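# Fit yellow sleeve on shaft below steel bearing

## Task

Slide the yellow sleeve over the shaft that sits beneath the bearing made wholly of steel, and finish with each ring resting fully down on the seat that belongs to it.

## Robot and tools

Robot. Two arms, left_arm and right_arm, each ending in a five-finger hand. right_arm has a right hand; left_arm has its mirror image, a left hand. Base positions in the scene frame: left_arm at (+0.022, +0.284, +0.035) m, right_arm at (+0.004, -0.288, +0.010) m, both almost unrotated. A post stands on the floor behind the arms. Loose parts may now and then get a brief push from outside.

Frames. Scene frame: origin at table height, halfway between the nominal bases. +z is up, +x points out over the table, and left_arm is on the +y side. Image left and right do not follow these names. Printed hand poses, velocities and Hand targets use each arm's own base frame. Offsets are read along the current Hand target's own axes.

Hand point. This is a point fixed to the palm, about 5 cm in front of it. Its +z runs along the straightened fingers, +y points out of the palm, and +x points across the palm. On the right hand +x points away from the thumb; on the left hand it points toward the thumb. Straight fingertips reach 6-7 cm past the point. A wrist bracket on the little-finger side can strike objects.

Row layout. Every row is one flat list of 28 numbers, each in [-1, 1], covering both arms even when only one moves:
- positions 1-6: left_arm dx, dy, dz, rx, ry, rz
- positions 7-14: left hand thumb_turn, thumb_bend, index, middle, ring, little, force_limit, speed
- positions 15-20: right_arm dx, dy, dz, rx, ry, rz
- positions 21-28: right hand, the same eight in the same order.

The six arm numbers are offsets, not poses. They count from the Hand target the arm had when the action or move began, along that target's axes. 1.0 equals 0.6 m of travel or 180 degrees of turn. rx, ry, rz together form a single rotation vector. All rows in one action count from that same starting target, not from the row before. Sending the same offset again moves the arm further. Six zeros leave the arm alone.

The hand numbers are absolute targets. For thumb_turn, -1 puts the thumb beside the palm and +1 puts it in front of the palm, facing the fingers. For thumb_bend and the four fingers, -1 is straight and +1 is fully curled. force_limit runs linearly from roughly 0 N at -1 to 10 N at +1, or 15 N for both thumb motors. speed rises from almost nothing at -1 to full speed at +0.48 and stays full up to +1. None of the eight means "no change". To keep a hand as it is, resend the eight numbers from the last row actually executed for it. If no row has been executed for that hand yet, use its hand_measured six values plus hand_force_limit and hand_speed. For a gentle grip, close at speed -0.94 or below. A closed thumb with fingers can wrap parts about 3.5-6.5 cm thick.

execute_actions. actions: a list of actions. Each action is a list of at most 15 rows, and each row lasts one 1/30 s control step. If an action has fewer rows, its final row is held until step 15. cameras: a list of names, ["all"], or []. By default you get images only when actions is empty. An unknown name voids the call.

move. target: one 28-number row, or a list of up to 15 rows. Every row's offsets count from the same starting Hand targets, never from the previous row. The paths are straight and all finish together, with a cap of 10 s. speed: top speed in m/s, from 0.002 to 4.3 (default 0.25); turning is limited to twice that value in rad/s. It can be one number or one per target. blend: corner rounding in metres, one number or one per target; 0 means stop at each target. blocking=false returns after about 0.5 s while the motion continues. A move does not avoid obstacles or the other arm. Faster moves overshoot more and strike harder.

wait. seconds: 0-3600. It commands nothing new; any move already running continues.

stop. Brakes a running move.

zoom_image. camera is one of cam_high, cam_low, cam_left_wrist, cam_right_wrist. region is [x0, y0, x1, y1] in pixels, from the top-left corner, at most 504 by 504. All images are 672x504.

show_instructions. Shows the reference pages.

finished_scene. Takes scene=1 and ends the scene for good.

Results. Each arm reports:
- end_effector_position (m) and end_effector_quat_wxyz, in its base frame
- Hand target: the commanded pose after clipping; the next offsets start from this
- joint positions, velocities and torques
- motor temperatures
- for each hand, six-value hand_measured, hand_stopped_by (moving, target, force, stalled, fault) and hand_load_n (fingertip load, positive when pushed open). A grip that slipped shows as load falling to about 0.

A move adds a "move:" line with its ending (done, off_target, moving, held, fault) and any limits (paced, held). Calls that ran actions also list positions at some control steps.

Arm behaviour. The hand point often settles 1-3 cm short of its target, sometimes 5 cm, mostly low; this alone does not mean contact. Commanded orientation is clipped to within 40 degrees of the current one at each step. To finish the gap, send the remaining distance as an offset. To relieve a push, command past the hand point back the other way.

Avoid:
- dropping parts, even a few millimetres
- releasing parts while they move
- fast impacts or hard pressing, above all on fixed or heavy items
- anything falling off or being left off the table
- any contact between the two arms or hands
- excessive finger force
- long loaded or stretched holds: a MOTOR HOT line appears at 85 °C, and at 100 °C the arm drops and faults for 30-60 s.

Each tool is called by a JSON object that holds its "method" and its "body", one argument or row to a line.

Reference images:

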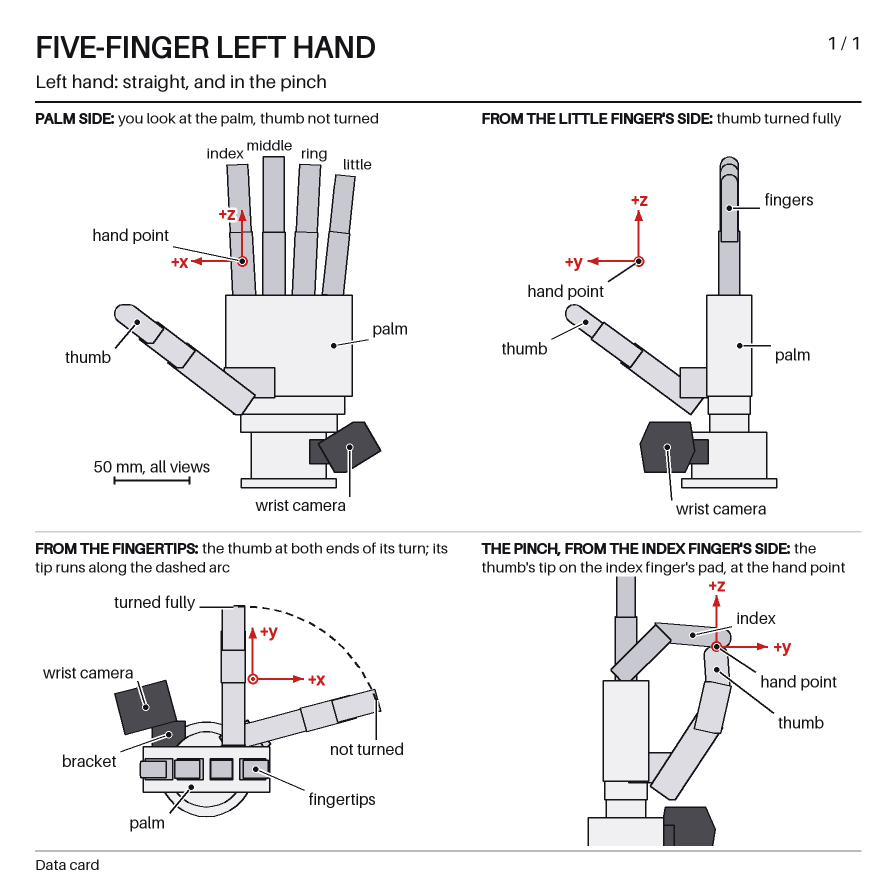

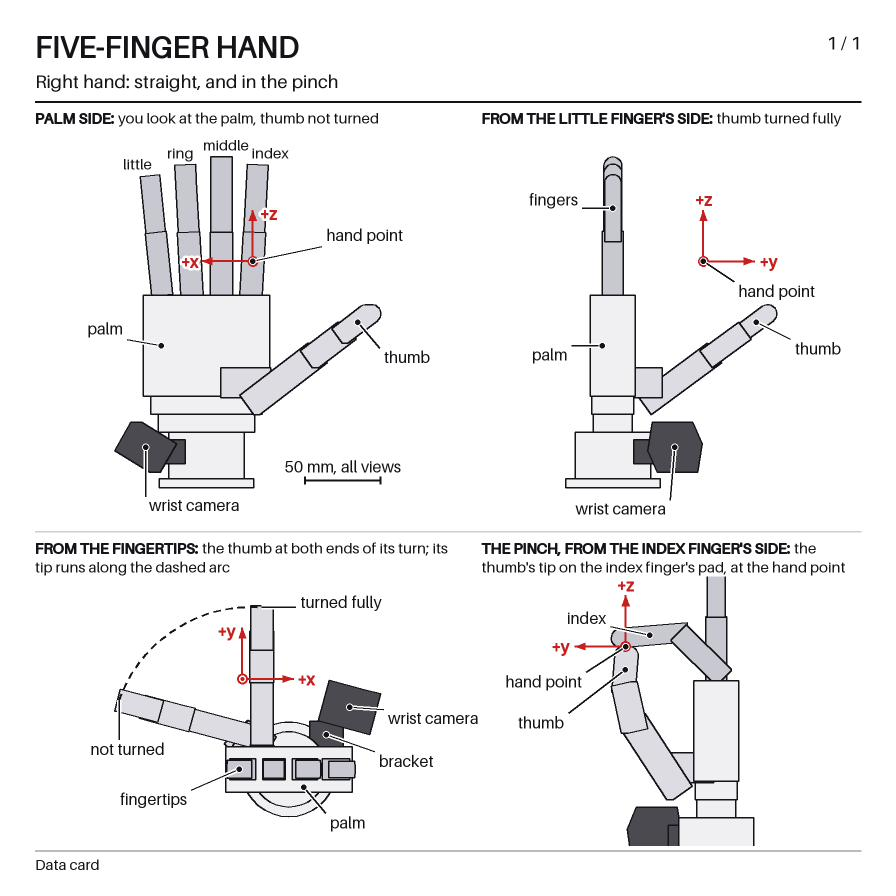

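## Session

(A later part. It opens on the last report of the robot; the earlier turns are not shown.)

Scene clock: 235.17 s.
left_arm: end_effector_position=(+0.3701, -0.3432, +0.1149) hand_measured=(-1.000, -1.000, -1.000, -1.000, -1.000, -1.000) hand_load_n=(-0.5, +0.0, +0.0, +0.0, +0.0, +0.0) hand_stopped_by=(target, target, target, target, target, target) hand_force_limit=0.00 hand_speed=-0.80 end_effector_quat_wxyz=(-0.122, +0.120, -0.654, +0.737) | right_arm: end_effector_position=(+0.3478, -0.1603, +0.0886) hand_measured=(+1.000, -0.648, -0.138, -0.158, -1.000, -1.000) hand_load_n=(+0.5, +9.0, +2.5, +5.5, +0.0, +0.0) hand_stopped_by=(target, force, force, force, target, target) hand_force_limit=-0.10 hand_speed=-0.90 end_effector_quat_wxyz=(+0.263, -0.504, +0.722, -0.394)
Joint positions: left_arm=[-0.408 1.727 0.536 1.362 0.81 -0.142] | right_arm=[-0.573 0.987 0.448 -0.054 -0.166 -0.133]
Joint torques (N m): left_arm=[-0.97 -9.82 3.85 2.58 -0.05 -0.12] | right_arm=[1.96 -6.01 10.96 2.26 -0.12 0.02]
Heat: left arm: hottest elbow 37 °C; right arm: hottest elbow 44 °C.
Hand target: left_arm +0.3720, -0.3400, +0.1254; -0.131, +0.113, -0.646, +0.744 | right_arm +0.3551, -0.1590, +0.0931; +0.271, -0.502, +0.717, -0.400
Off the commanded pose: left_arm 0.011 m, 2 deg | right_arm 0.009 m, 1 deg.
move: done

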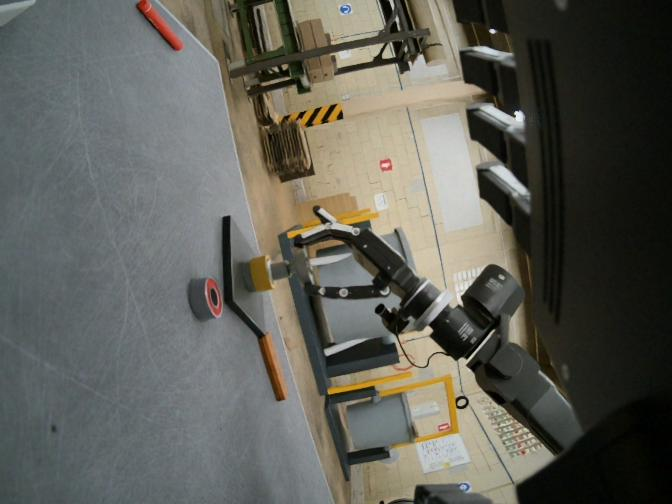

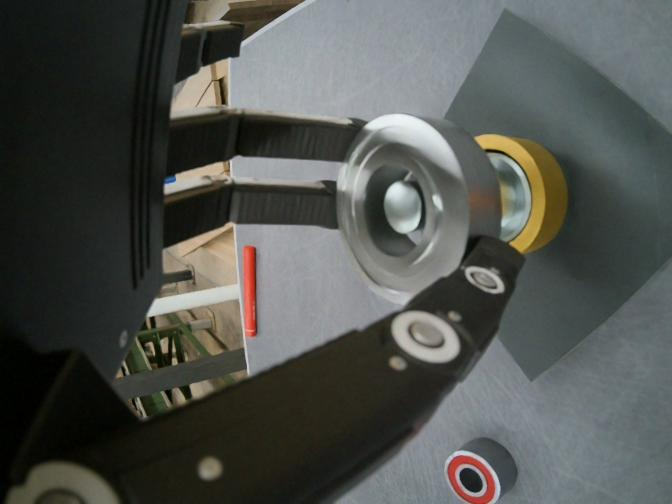

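{"method": "move", "body": {
  "target": [0,0,0,0,0,0,-1,-1,-1,-1,-1,-1,0,-0.8,0,0.0127,0.008,0,0,0,1,-0.1,0.2,0.2,-1,-1,-0.1,-0.9],
  "speed": 0.02,
  "cameras": ["cam_left_wrist","cam_right_wrist","cam_high"]
}}

{"method": "zoom_image", "body": {
  "camera": "cam_right_wrist",
  "region": [320, 100, 560, 320]
}}

{"method": "zoom_image", "body": {
  "camera": "cam_left_wrist",
  "region": [256, 231, 326, 301]
}}

{"method": "zoom_image", "body": {
  "camera": "cam_high",
  "region": [240, 110, 290, 170]
}}

Scene clock: 236.47 s.
left_arm: end_effector_position=(+0.3701, -0.3432, +0.1149) hand_measured=(-1.000, -1.000, -1.000, -1.000, -1.000, -1.000) hand_load_n=(+0.0, +0.0, +0.0, +0.0, +0.0, +0.0) hand_stopped_by=(target, target, target, target, target, target) hand_force_limit=0.00 hand_speed=-0.80 end_effector_quat_wxyz=(-0.122, +0.120, -0.654, +0.737) | right_arm: end_effector_position=(+0.3478, -0.1603, +0.0794) hand_measured=(+1.000, -0.648, -0.138, -0.158, -1.000, -1.000) hand_load_n=(+0.5, +9.0, +2.5, +5.5, +0.0, +0.0) hand_stopped_by=(target, force, force, force, target, target) hand_force_limit=-0.10 hand_speed=-0.90 end_effector_quat_wxyz=(+0.262, -0.504, +0.722, -0.394)
Joint positions: left_arm=[-0.408 1.727 0.536 1.362 0.81 -0.142] | right_arm=[-0.573 1.009 0.432 -0.017 -0.166 -0.133]
Joint torques (N m): left_arm=[-0.97 -9.64 3.84 2.61 -0.04 -0.11] | right_arm=[1.79 -5.89 10.76 2.18 -0.15 0.07]
Heat: left arm: hottest elbow 37 °C; right arm: hottest elbow 45 °C.
Hand target: left_arm +0.3720, -0.3400, +0.1254; -0.131, +0.113, -0.646, +0.744 | right_arm +0.3551, -0.1591, +0.0841; +0.271, -0.502, +0.717, -0.400
Off the commanded pose: left_arm 0.011 m, 2 deg | right_arm 0.009 m, 1 deg.
move: done
Images, in order (width x height): cam_high 672x504, cam_left_wrist 672x504, cam_right_wrist 672x504.

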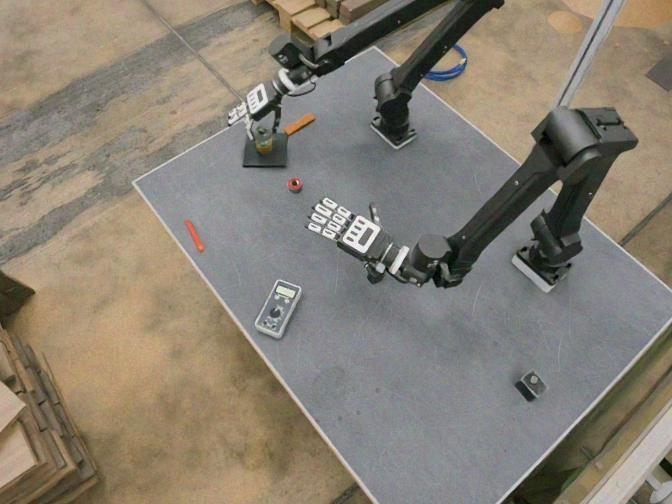

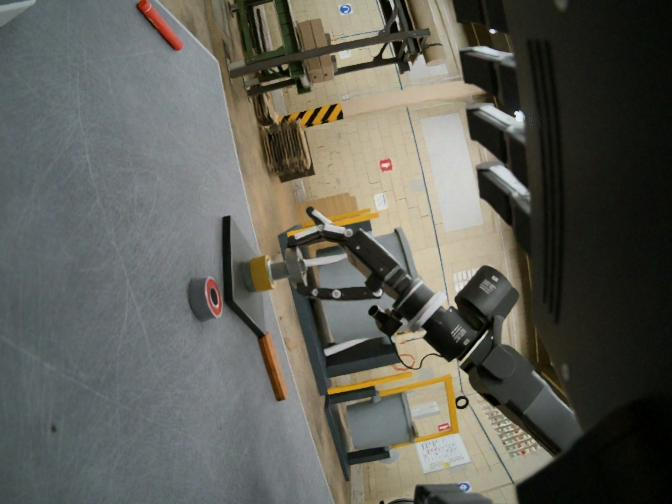

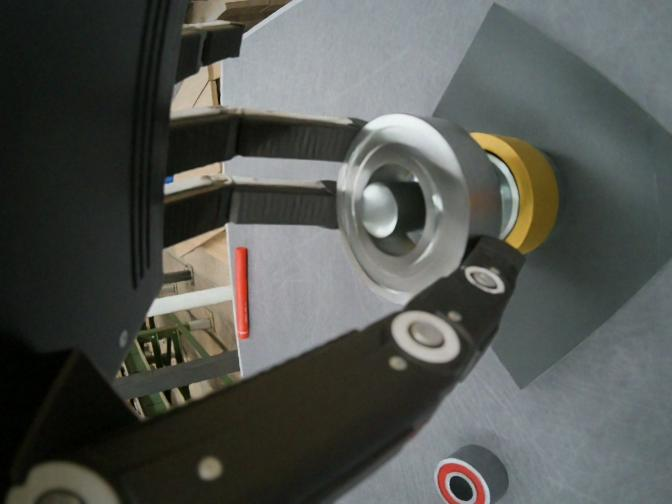

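Scaled by 2.100 from the camera's image (finer frame: 960x720).

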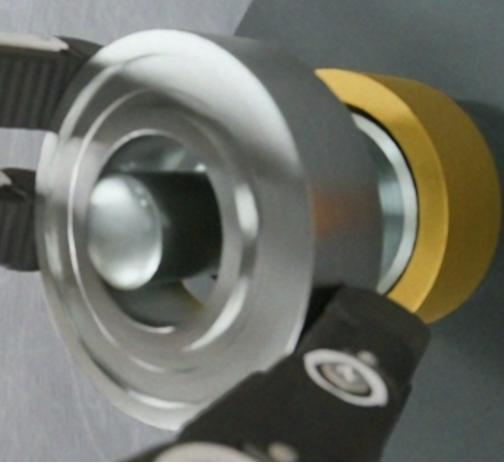

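Scaled by 7.200 from the camera's image (finer frame: 960x720).

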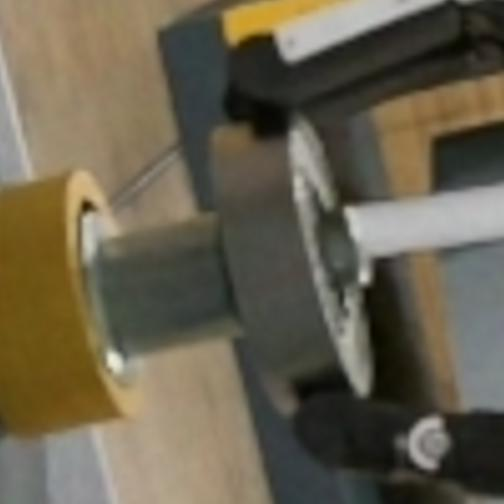

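Scaled by 8.400 from the camera's image (finer frame: 960x720).

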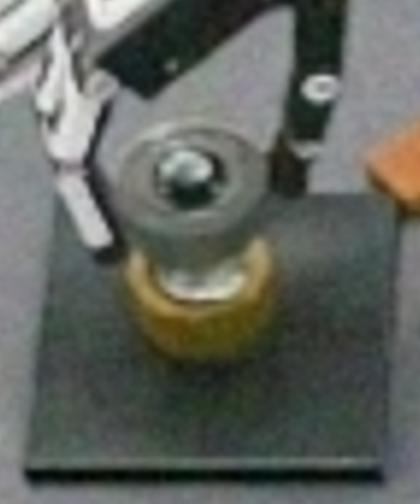

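{"method": "move", "body": {
  "target": [0,0,0,0,0,0,-1,-1,-1,-1,-1,-1,0,-0.8,0,0.0029,0.0048,0,0,0,1,-0.1,0.2,0.2,-1,-1,-0.1,-0.9],
  "speed": 0.02,
  "cameras": ["cam_left_wrist","cam_right_wrist","cam_high"]
}}

{"method": "zoom_image", "body": {
  "camera": "cam_right_wrist",
  "region": [320, 100, 560, 320]
}}

{"method": "zoom_image", "body": {
  "camera": "cam_left_wrist",
  "region": [256, 231, 326, 301]
}}

Scene clock: 237.93 s.
left_arm: end_effector_position=(+0.3701, -0.3432, +0.1149) hand_measured=(-1.000, -1.000, -1.000, -1.000, -1.000, -1.000) hand_load_n=(+0.0, +0.0, +0.0, +0.0, +0.0, +0.0) hand_stopped_by=(target, target, target, target, target, target) hand_force_limit=0.00 hand_speed=-0.80 end_effector_quat_wxyz=(-0.122, +0.120, -0.654, +0.737) | right_arm: end_effector_position=(+0.3498, -0.1616, +0.0775) hand_measured=(+1.000, -0.648, -0.138, -0.158, -1.000, -1.000) hand_load_n=(+1.0, +8.5, +3.0, +5.5, +0.0, +0.0) hand_stopped_by=(target, force, force, force, target, target) hand_force_limit=-0.10 hand_speed=-0.90 end_effector_quat_wxyz=(+0.263, -0.504, +0.722, -0.395)
Joint positions: left_arm=[-0.408 1.727 0.536 1.362 0.81 -0.142] | right_arm=[-0.573 1.022 0.432 -0.002 -0.166 -0.133]
Joint torques (N m): left_arm=[-0.97 -9.82 3.88 2.59 -0.05 -0.12] | right_arm=[2.26 -6.3 10.45 2.19 -0.11 0.03]
Heat: left arm: hottest elbow 37 °C; right arm: hottest elbow 45 °C.
Hand target: left_arm +0.3720, -0.3400, +0.1254; -0.131, +0.113, -0.646, +0.744 | right_arm +0.3565, -0.1597, +0.0811; +0.271, -0.502, +0.717, -0.400
Off the commanded pose: left_arm 0.011 m, 2 deg | right_arm 0.008 m, 1 deg.
move: done
Images, in order (width x height): cam_high 672x504, cam_left_wrist 672x504, cam_right_wrist 672x504.

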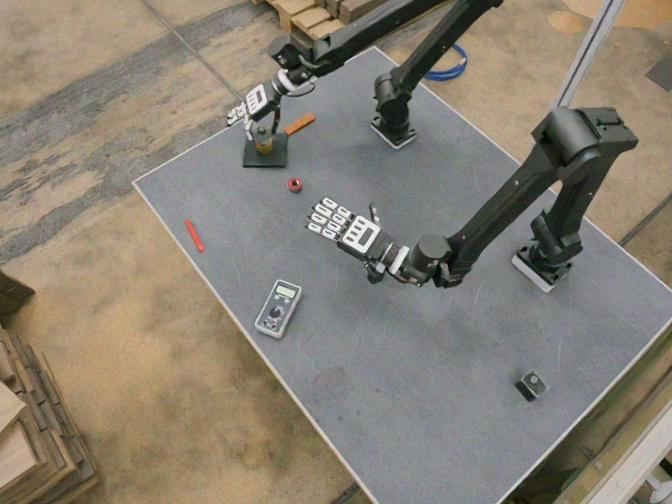

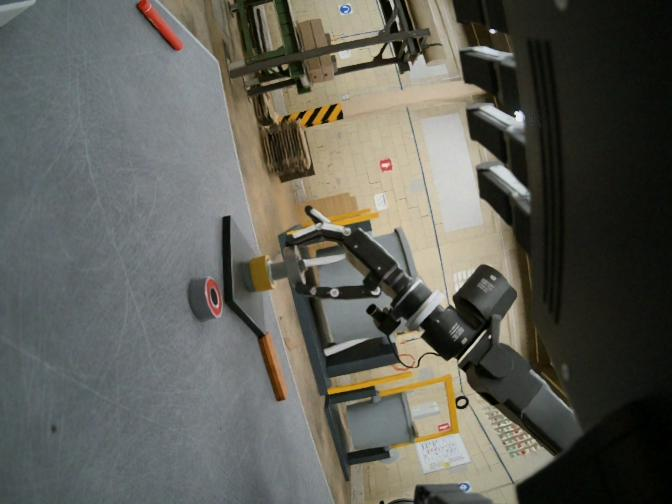

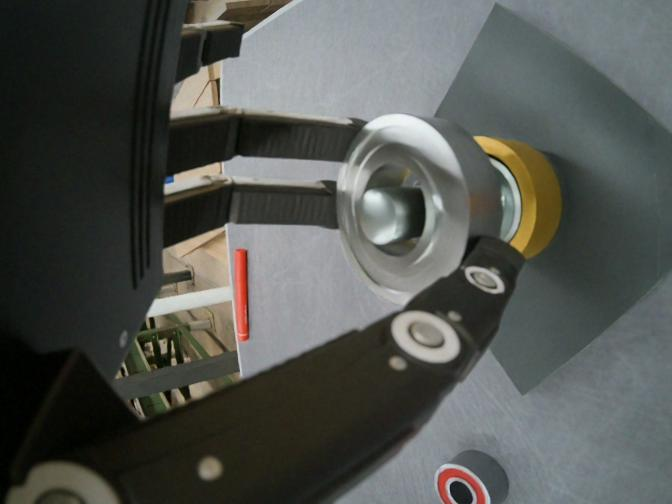

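Scaled by 2.100 from the camera's image (finer frame: 960x720).

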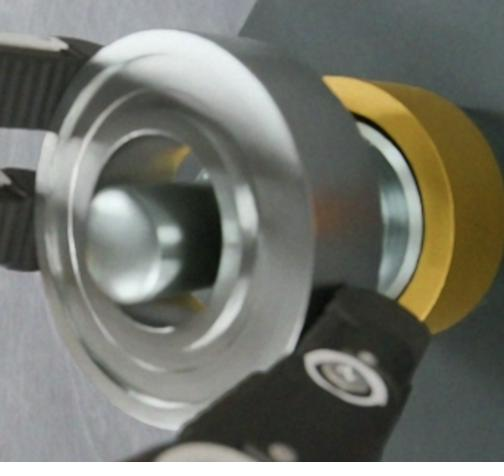

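Scaled by 7.200 from the camera's image (finer frame: 960x720).

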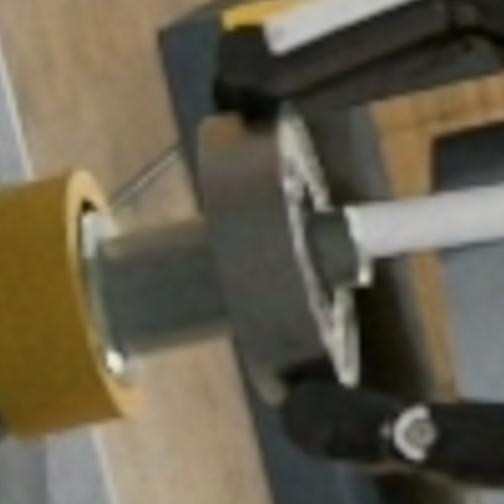

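{"method": "move", "body": {
  "target": [0,0,0,0,0,0,-1,-1,-1,-1,-1,-1,0,-0.8,-0.001,0.006,-0.0002,0,0,0,1,-0.1,0.2,0.2,-1,-1,-0.1,-0.9],
  "speed": 0.02,
  "cameras": ["cam_left_wrist","cam_right_wrist","cam_high"]
}}

{"method": "zoom_image", "body": {
  "camera": "cam_right_wrist",
  "region": [320, 100, 560, 320]
}}

{"method": "zoom_image", "body": {
  "camera": "cam_left_wrist",
  "region": [256, 231, 326, 301]
}}

Scene clock: 238.90 s.
left_arm: end_effector_position=(+0.3701, -0.3432, +0.1149) hand_measured=(-1.000, -1.000, -1.000, -1.000, -1.000, -1.000) hand_load_n=(-0.5, +0.5, +0.0, +0.0, +0.0, +0.0) hand_stopped_by=(target, target, target, target, target, target) hand_force_limit=0.00 hand_speed=-0.80 end_effector_quat_wxyz=(-0.122, +0.120, -0.654, +0.737) | right_arm: end_effector_position=(+0.3474, -0.1601, +0.0736) hand_measured=(+1.000, -0.648, -0.138, -0.158, -1.000, -1.000) hand_load_n=(+0.5, +9.0, +2.5, +6.0, +0.0, +0.0) hand_stopped_by=(target, force, force, force, target, target) hand_force_limit=-0.10 hand_speed=-0.90 end_effector_quat_wxyz=(+0.262, -0.504, +0.722, -0.394)
Joint positions: left_arm=[-0.408 1.727 0.536 1.362 0.81 -0.142] | right_arm=[-0.573 1.022 0.421 0.008 -0.166 -0.133]
Joint torques (N m): left_arm=[-0.97 -9.64 3.88 2.62 -0.05 -0.13] | right_arm=[2.26 -6.07 10.58 2.33 -0.11 0.05]
Heat: left arm: hottest elbow 37 °C; right arm: hottest elbow 45 °C.
Hand target: left_arm +0.3720, -0.3400, +0.1254; -0.131, +0.113, -0.646, +0.744 | right_arm +0.3548, -0.1585, +0.0781; +0.271, -0.502, +0.717, -0.400
Off the commanded pose: left_arm 0.011 m, 2 deg | right_arm 0.009 m, 1 deg.
move: done
Images, in order (width x height): cam_high 672x504, cam_left_wrist 672x504, cam_right_wrist 672x504.

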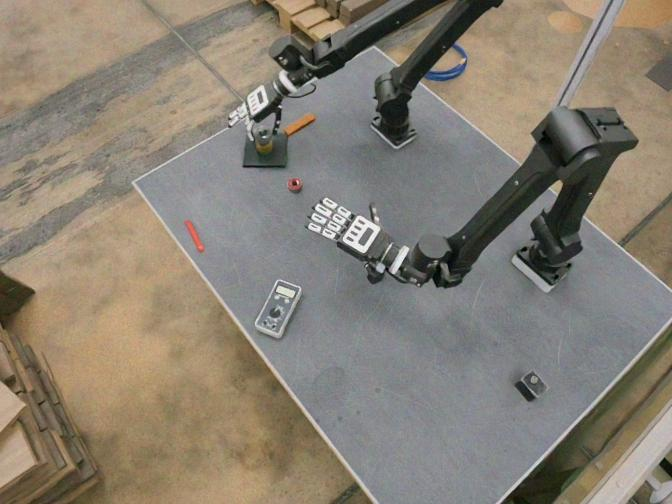

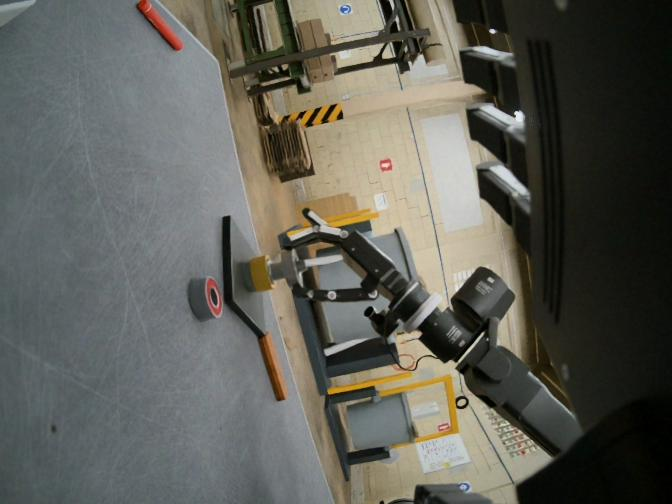

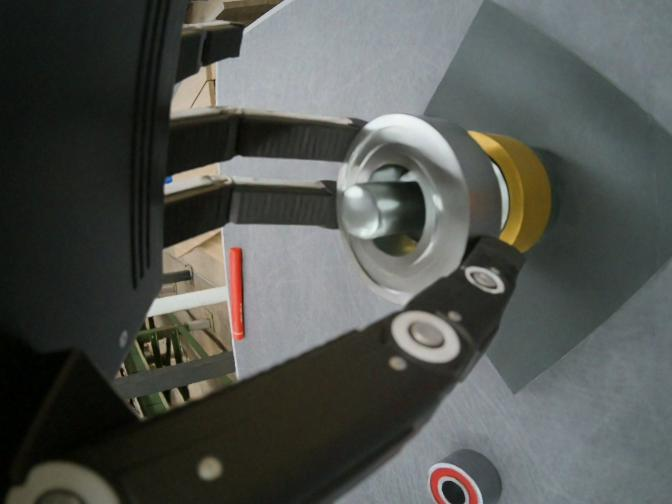

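Scaled by 2.100 from the camera's image (finer frame: 960x720).

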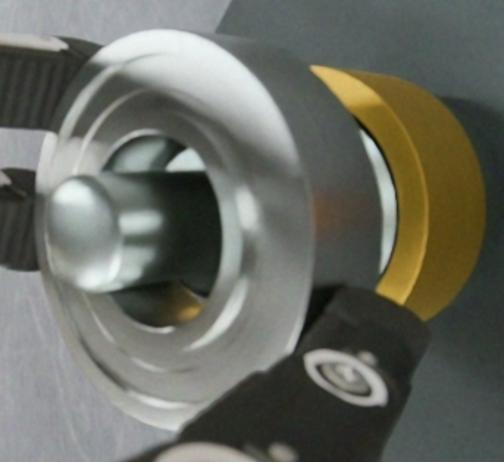

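Scaled by 7.200 from the camera's image (finer frame: 960x720).

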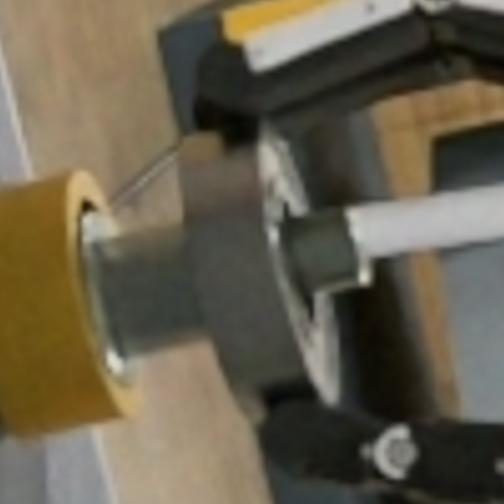

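{"method": "move", "body": {
  "target": [0,0,0,0,0,0,-1,-1,-1,-1,-1,-1,0,-0.8,0,0.0057,0.0036,0,0,0,1,-0.1,0.2,0.2,-1,-1,-0.1,-0.9],
  "speed": 0.02,
  "cameras": ["cam_left_wrist","cam_right_wrist","cam_high"]
}}

{"method": "zoom_image", "body": {
  "camera": "cam_right_wrist",
  "region": [320, 100, 560, 320]
}}

{"method": "zoom_image", "body": {
  "camera": "cam_left_wrist",
  "region": [256, 231, 326, 301]
}}

Scene clock: 239.93 s.
left_arm: end_effector_position=(+0.3701, -0.3432, +0.1149) hand_measured=(-1.000, -1.000, -1.000, -1.000, -1.000, -1.000) hand_load_n=(-0.5, +0.0, +0.0, +0.0, -0.5, +0.0) hand_stopped_by=(target, target, target, target, target, target) hand_force_limit=0.00 hand_speed=-0.80 end_effector_quat_wxyz=(-0.122, +0.120, -0.654, +0.737) | right_arm: end_effector_position=(+0.3473, -0.1600, +0.0695) hand_measured=(+1.000, -0.648, -0.138, -0.158, -1.000, -1.000) hand_load_n=(+0.5, +8.5, +3.0, +5.5, +0.0, +0.0) hand_stopped_by=(target, force, force, force, target, target) hand_force_limit=-0.10 hand_speed=-0.90 end_effector_quat_wxyz=(+0.262, -0.504, +0.722, -0.394)
Joint positions: left_arm=[-0.408 1.727 0.536 1.362 0.81 -0.142] | right_arm=[-0.573 1.032 0.414 0.025 -0.166 -0.133]
Joint torques (N m): left_arm=[-1.08 -9.82 3.89 2.59 -0.04 -0.12] | right_arm=[1.85 -6.12 10.54 2.19 -0.09 0.06]
Heat: left arm: hottest elbow 37 °C; right arm: hottest elbow 45 °C.
Hand target: left_arm +0.3720, -0.3400, +0.1254; -0.131, +0.113, -0.646, +0.744 | right_arm +0.3548, -0.1586, +0.0741; +0.271, -0.502, +0.717, -0.400
Off the commanded pose: left_arm 0.011 m, 2 deg | right_arm 0.009 m, 1 deg.
move: done
Images, in order (width x height): cam_high 672x504, cam_left_wrist 672x504, cam_right_wrist 672x504.

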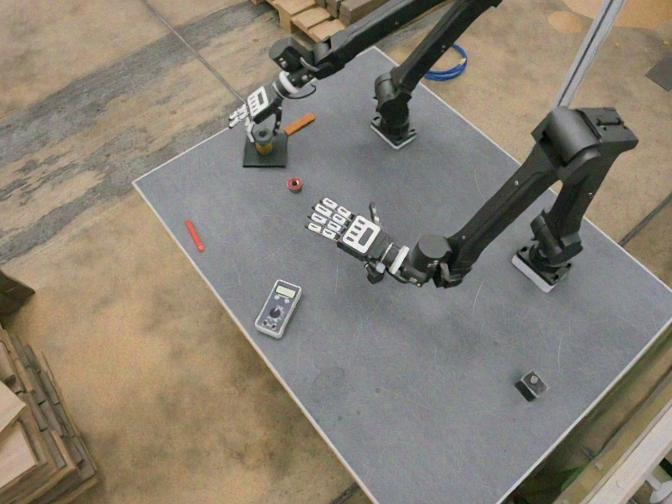

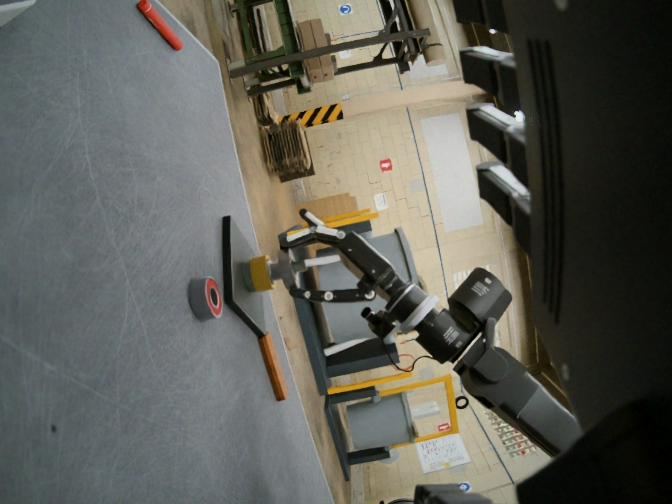

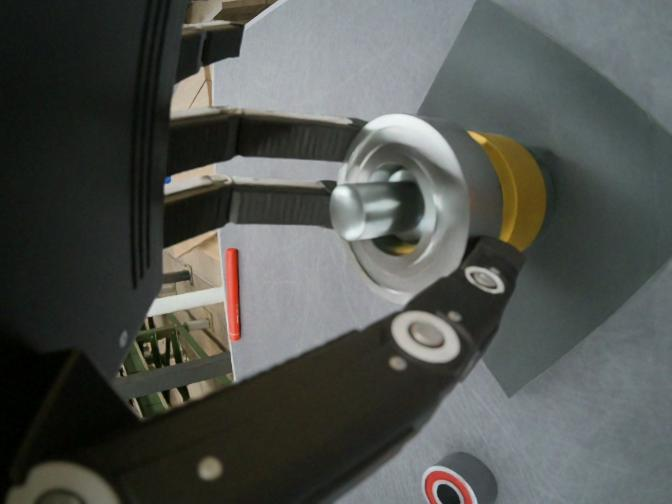

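Scaled by 2.100 from the camera's image (finer frame: 960x720).

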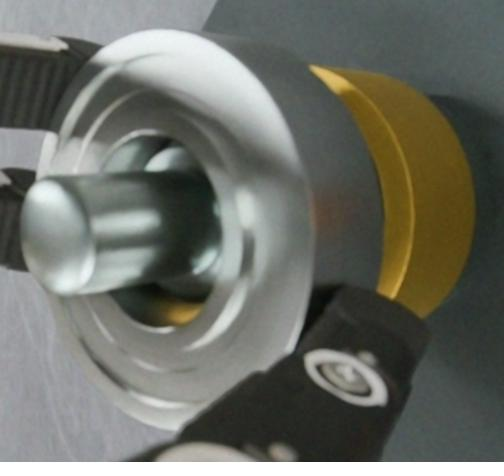

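Scaled by 7.200 from the camera's image (finer frame: 960x720).

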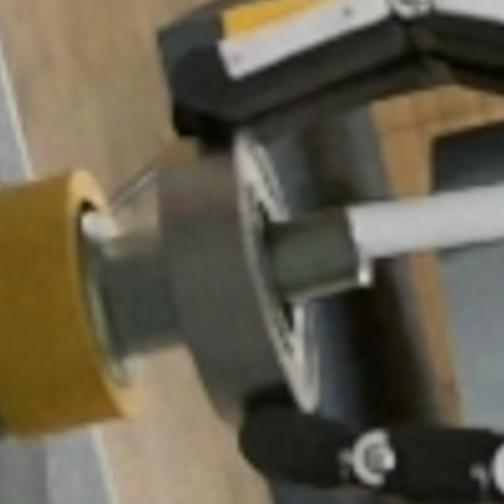

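{"method": "move", "body": {
  "target": [0,0,0,0,0,0,-1,-1,-1,-1,-1,-1,0,-0.8,0,0.0127,0.008,0,0,0,1,-0.1,0.2,0.2,-1,-1,-0.1,-0.9],
  "speed": 0.02,
  "cameras": ["cam_left_wrist","cam_right_wrist"]
}}

{"method": "zoom_image", "body": {
  "camera": "cam_left_wrist",
  "region": [256, 231, 326, 301]
}}

Scene clock: 241.00 s.
left_arm: end_effector_position=(+0.3701, -0.3432, +0.1149) hand_measured=(-1.000, -1.000, -1.000, -1.000, -1.000, -1.000) hand_load_n=(-0.5, +0.0, +0.0, +0.0, +0.0, +0.0) hand_stopped_by=(target, target, target, target, target, target) hand_force_limit=0.00 hand_speed=-0.80 end_effector_quat_wxyz=(-0.122, +0.120, -0.654, +0.737) | right_arm: end_effector_position=(+0.3475, -0.1601, +0.0607) hand_measured=(+1.000, -0.648, -0.138, -0.158, -1.000, -1.000) hand_load_n=(+0.5, +8.5, +3.0, +5.5, -0.5, +0.0) hand_stopped_by=(target, force, force, force, target, target) hand_force_limit=-0.10 hand_speed=-0.90 end_effector_quat_wxyz=(+0.263, -0.504, +0.722, -0.394)
Joint positions: left_arm=[-0.408 1.727 0.536 1.362 0.81 -0.142] | right_arm=[-0.573 1.058 0.399 0.065 -0.166 -0.133]
Joint torques (N m): left_arm=[-0.97 -9.76 3.85 2.61 -0.04 -0.12] | right_arm=[2.08 -6.24 10.32 2.26 -0.1 0.05]
Heat: left arm: hottest elbow 37 °C; right arm: hottest elbow 45 °C.
Hand target: left_arm +0.3720, -0.3400, +0.1254; -0.131, +0.113, -0.646, +0.744 | right_arm +0.3547, -0.1586, +0.0650; +0.271, -0.502, +0.717, -0.400
Off the commanded pose: left_arm 0.011 m, 2 deg | right_arm 0.009 m, 1 deg.
move: done

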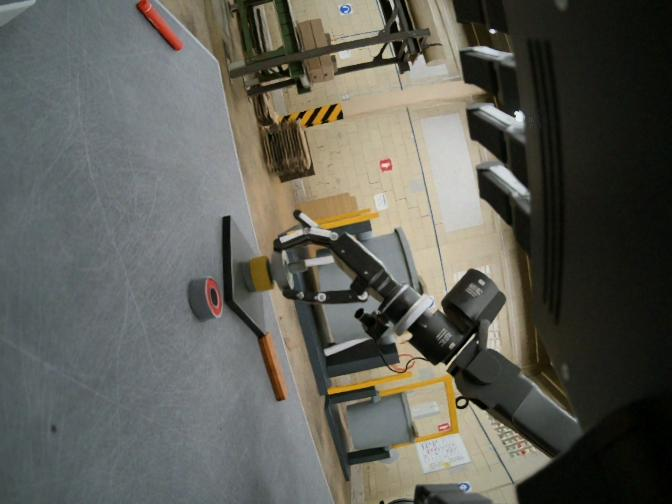

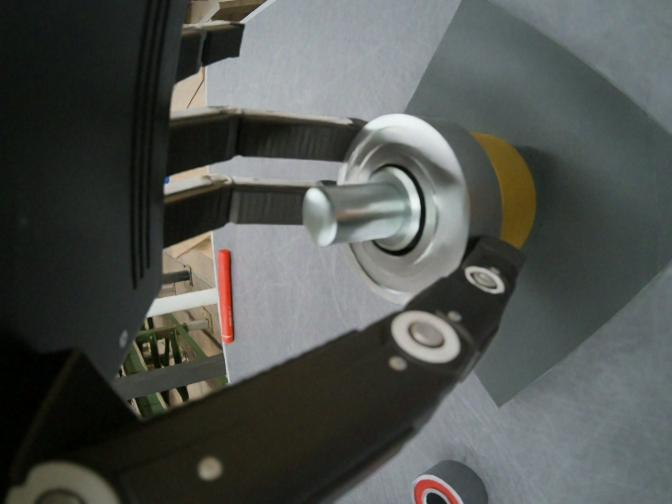

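Scaled by 7.200 from the camera's image (finer frame: 960x720).

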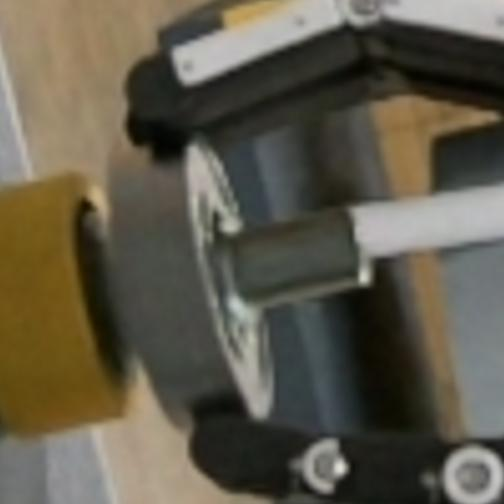

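{"method": "move", "body": {
  "target": [0,0,0,0,0,0,-1,-1,-1,-1,-1,-1,0,-0.8,0,0.0064,0.004,0,0,0,1,-0.1,0.2,0.2,-1,-1,-0.1,-0.9],
  "speed": 0.02,
  "cameras": ["cam_left_wrist"]
}}

{"method": "zoom_image", "body": {
  "camera": "cam_left_wrist",
  "region": [246, 231, 316, 301]
}}

Scene clock: 241.87 s.
left_arm: end_effector_position=(+0.3701, -0.3432, +0.1149) hand_measured=(-1.000, -1.000, -1.000, -1.000, -1.000, -1.000) hand_load_n=(-0.5, +0.5, +0.0, +0.0, +0.0, +0.0) hand_stopped_by=(target, target, target, target, target, target) hand_force_limit=0.00 hand_speed=-0.80 end_effector_quat_wxyz=(-0.122, +0.120, -0.654, +0.737) | right_arm: end_effector_position=(+0.3475, -0.1601, +0.0562) hand_measured=(+1.000, -0.648, -0.138, -0.158, -1.000, -1.000) hand_load_n=(+0.5, +8.5, +3.0, +6.0, +0.0, +0.0) hand_stopped_by=(target, force, force, force, target, target) hand_force_limit=-0.10 hand_speed=-0.90 end_effector_quat_wxyz=(+0.263, -0.504, +0.722, -0.394)
Joint positions: left_arm=[-0.408 1.727 0.536 1.362 0.81 -0.142] | right_arm=[-0.573 1.071 0.392 0.086 -0.166 -0.133]
Joint torques (N m): left_arm=[-1.03 -9.64 3.9 2.65 -0.04 -0.11] | right_arm=[1.61 -6.24 10.14 2.18 -0.11 0.02]
Heat: left arm: hottest elbow 37 °C; right arm: hottest elbow 45 °C.
Hand target: left_arm +0.3720, -0.3400, +0.1254; -0.131, +0.113, -0.646, +0.744 | right_arm +0.3548, -0.1587, +0.0606; +0.271, -0.502, +0.717, -0.400
Off the commanded pose: left_arm 0.011 m, 2 deg | right_arm 0.008 m, 1 deg.
move: done

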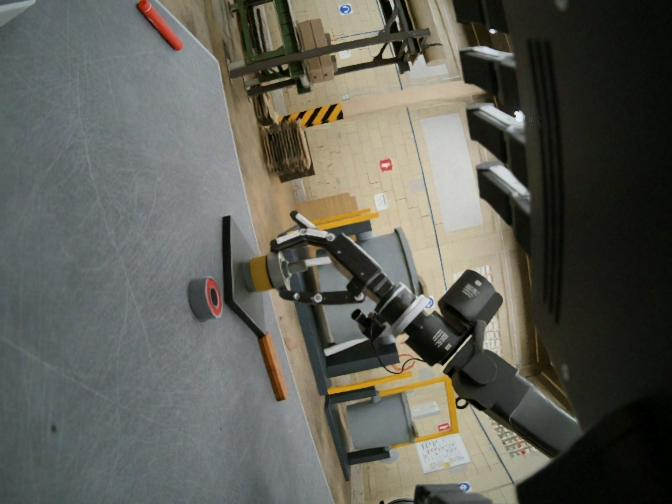

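Scaled by 7.200 from the camera's image (finer frame: 960x720).

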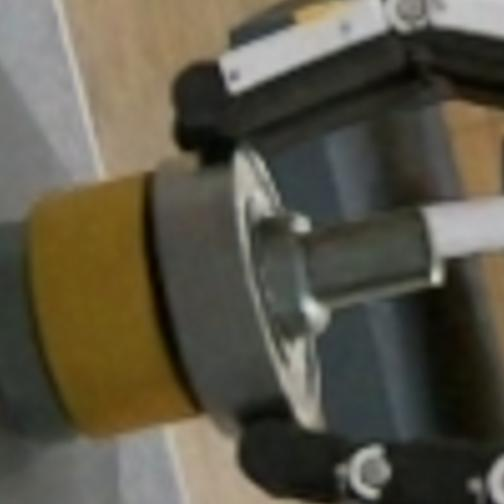

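{"method": "move", "body": {
  "target": [0,0,0,0,0,0,-1,-1,-1,-1,-1,-1,0,-0.8,0,0.0043,0.0027,0,0,0,1,-0.1,0.2,0.2,-1,-1,-0.1,-0.9],
  "speed": 0.02,
  "cameras": ["cam_left_wrist","cam_right_wrist"]
}}

{"method": "zoom_image", "body": {
  "camera": "cam_left_wrist",
  "region": [246, 231, 316, 301]
}}

Scene clock: 242.63 s.
left_arm: end_effector_position=(+0.3701, -0.3432, +0.1149) hand_measured=(-1.000, -1.000, -1.000, -1.000, -1.000, -1.000) hand_load_n=(+0.0, +0.0, +0.0, +0.0, +0.0, +0.0) hand_stopped_by=(target, target, target, target, target, target) hand_force_limit=0.00 hand_speed=-0.80 end_effector_quat_wxyz=(-0.122, +0.120, -0.654, +0.737) | right_arm: end_effector_position=(+0.3485, -0.1608, +0.0549) hand_measured=(+1.000, -0.648, -0.138, -0.158, -1.000, -1.000) hand_load_n=(+0.5, +8.5, +3.0, +5.5, +0.0, +0.0) hand_stopped_by=(target, force, force, force, target, target) hand_force_limit=-0.10 hand_speed=-0.90 end_effector_quat_wxyz=(+0.263, -0.504, +0.721, -0.396)
Joint positions: left_arm=[-0.408 1.727 0.536 1.362 0.81 -0.142] | right_arm=[-0.573 1.079 0.389 0.101 -0.166 -0.132]
Joint torques (N m): left_arm=[-1.03 -9.64 3.9 2.62 -0.04 -0.11] | right_arm=[1.79 -6.01 9.85 2.09 -0.12 0.02]
Heat: left arm: hottest elbow 37 °C; right arm: hottest elbow 45 °C.
Hand target: left_arm +0.3720, -0.3400, +0.1254; -0.131, +0.113, -0.646, +0.744 | right_arm +0.3547, -0.1587, +0.0575; +0.271, -0.502, +0.717, -0.400
Off the commanded pose: left_arm 0.011 m, 2 deg | right_arm 0.007 m, 1 deg.
move: done

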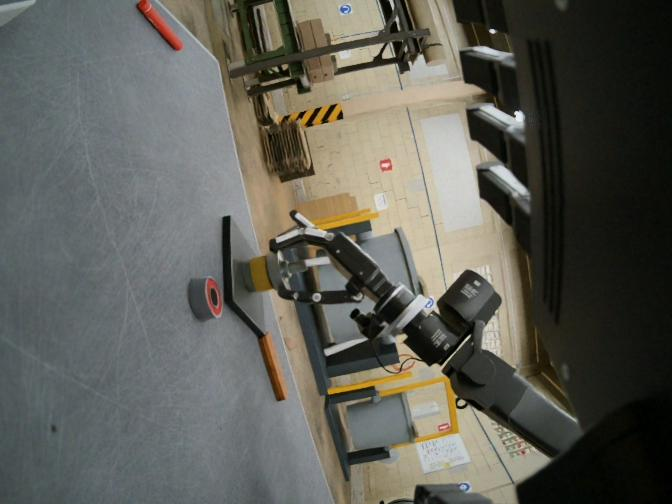

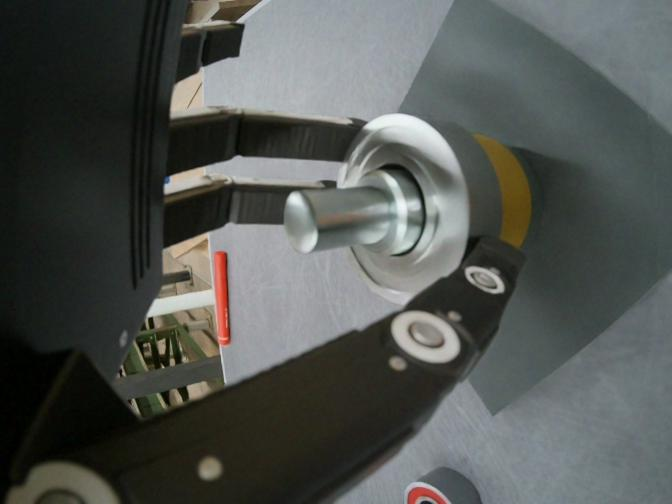

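Scaled by 7.200 from the camera's image (finer frame: 960x720).

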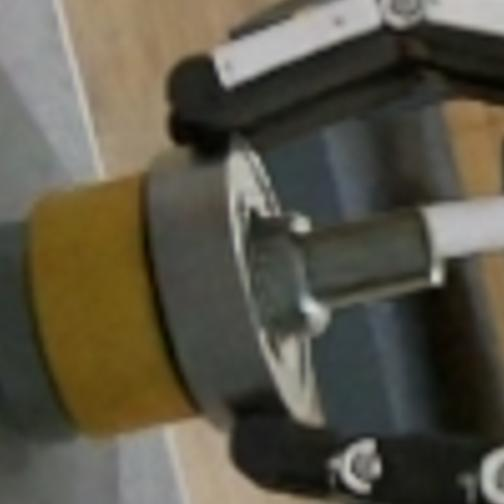

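{"method": "move", "body": {
  "target": [
    [0,0,0,0,0,0,-1,-1,-1,-1,-1,-1,0,-0.8,0,0.0021,0.0013,0,0,0,1,-0.1,0.2,0.2,-1,-1,-0.1,-0.9]
  ],
  "speed": 0.02,
  "cameras": ["cam_left_wrist"]
}}

{"method": "move", "body": {
  "target": [0,0,0,0,0,0,-1,-1,-1,-1,-1,-1,0,-0.8,0,0,0,0,0,0,1,-0.85,-0.5,-0.5,-1,-1,-0.1,-0.8],
  "cameras": ["cam_left_wrist","cam_right_wrist"]
}}

{"method": "zoom_image", "body": {
  "camera": "cam_left_wrist",
  "region": [246, 231, 316, 301]
}}

Scene clock: 243.57 s.
left_arm: end_effector_position=(+0.3701, -0.3432, +0.1149) hand_measured=(-1.000, -1.000, -1.000, -1.000, -1.000, -1.000) hand_load_n=(+0.0, +0.0, +0.0, +0.0, +0.0, +0.0) hand_stopped_by=(target, target, target, target, target, target) hand_force_limit=0.00 hand_speed=-0.80 end_effector_quat_wxyz=(-0.122, +0.120, -0.654, +0.737) | right_arm: end_effector_position=(+0.3488, -0.1609, +0.0546) hand_measured=(+1.000, -0.648, -0.138, -0.158, -1.000, -1.000) hand_load_n=(+0.5, +9.5, +2.0, +5.0, +0.0, +0.0) hand_stopped_by=(target, force, force, force, target, target) hand_force_limit=-0.10 hand_speed=-0.90 end_effector_quat_wxyz=(+0.264, -0.503, +0.721, -0.397)
Joint positions: left_arm=[-0.408 1.727 0.536 1.362 0.81 -0.142] | right_arm=[-0.573 1.081 0.388 0.107 -0.166 -0.132]
Joint torques (N m): left_arm=[-1.03 -9.7 3.86 2.59 -0.04 -0.12] | right_arm=[1.9 -5.89 9.84 2.19 -0.11 0.03]
Heat: left arm: hottest elbow 37 °C; right arm: hottest elbow 45 °C.
Hand target: left_arm +0.3720, -0.3400, +0.1254; -0.131, +0.113, -0.646, +0.744 | right_arm +0.3546, -0.1587, +0.0559; +0.271, -0.502, +0.718, -0.400
Off the commanded pose: left_arm 0.011 m, 2 deg | right_arm 0.006 m, 1 deg.
move: done

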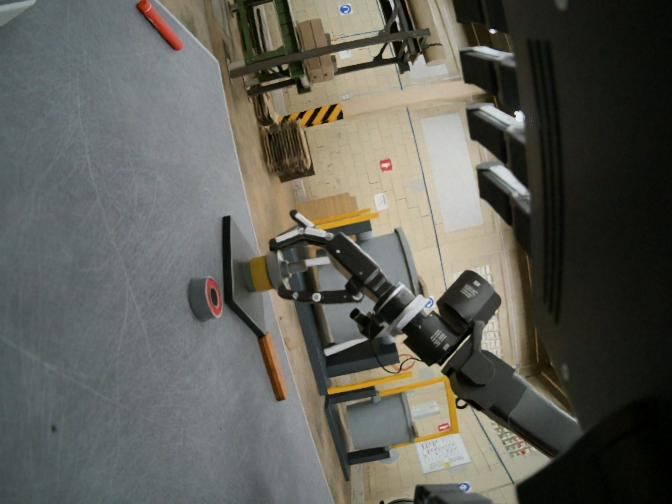

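Scene clock: 244.53 s.
left_arm: end_effector_position=(+0.3701, -0.3432, +0.1149) hand_measured=(-1.000, -1.000, -1.000, -1.000, -1.000, -1.000) hand_load_n=(+0.0, +0.0, +0.0, +0.0, +0.0, +0.0) hand_stopped_by=(target, target, target, target, target, target) hand_force_limit=0.00 hand_speed=-0.80 end_effector_quat_wxyz=(-0.122, +0.120, -0.654, +0.737) | right_arm: end_effector_position=(+0.3492, -0.1612, +0.0548) hand_measured=(+1.000, -0.850, -0.500, -0.500, -1.000, -1.000) hand_load_n=(+0.0, +0.0, +0.0, +0.0, +0.0, +0.0) hand_stopped_by=(target, target, target, target, target, target) hand_force_limit=-0.10 hand_speed=-0.80 end_effector_quat_wxyz=(+0.265, -0.503, +0.720, -0.399)
Joint positions: left_arm=[-0.408 1.727 0.536 1.362 0.81 -0.142] | right_arm=[-0.573 1.081 0.386 0.114 -0.166 -0.132]
Joint torques (N m): left_arm=[-1.08 -9.64 3.85 2.67 -0.04 -0.12] | right_arm=[1.67 -5.95 9.91 1.94 -0.14 0.03]
Heat: left arm: hottest elbow 37 °C; right arm: hottest elbow 45 °C.
Hand target: left_arm +0.3720, -0.3400, +0.1254; -0.131, +0.113, -0.646, +0.744 | right_arm +0.3545, -0.1586, +0.0558; +0.271, -0.502, +0.718, -0.400
Off the commanded pose: left_arm 0.011 m, 2 deg | right_arm 0.006 m, 1 deg.
move: done

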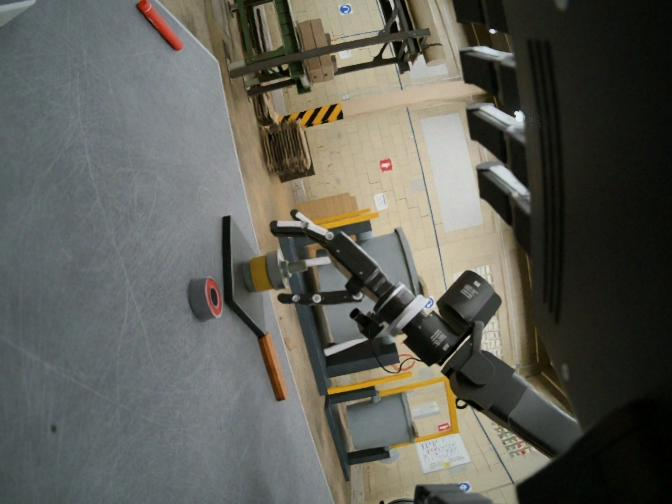

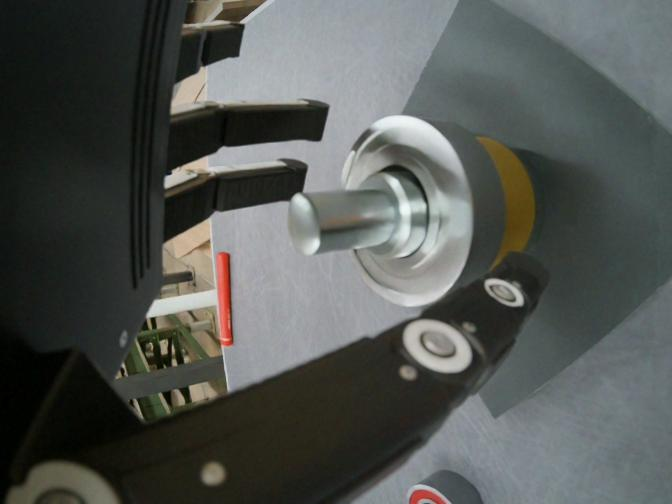

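Scaled by 7.200 from the camera's image (finer frame: 960x720).

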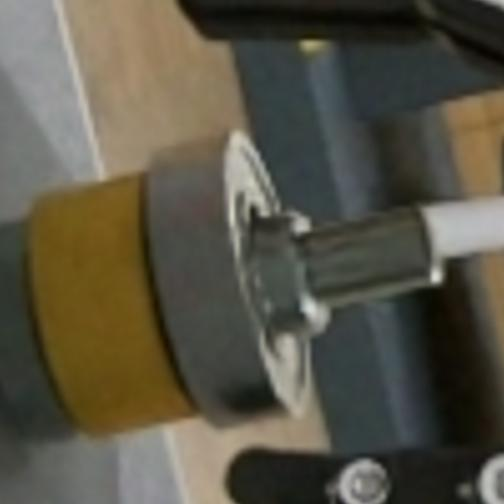

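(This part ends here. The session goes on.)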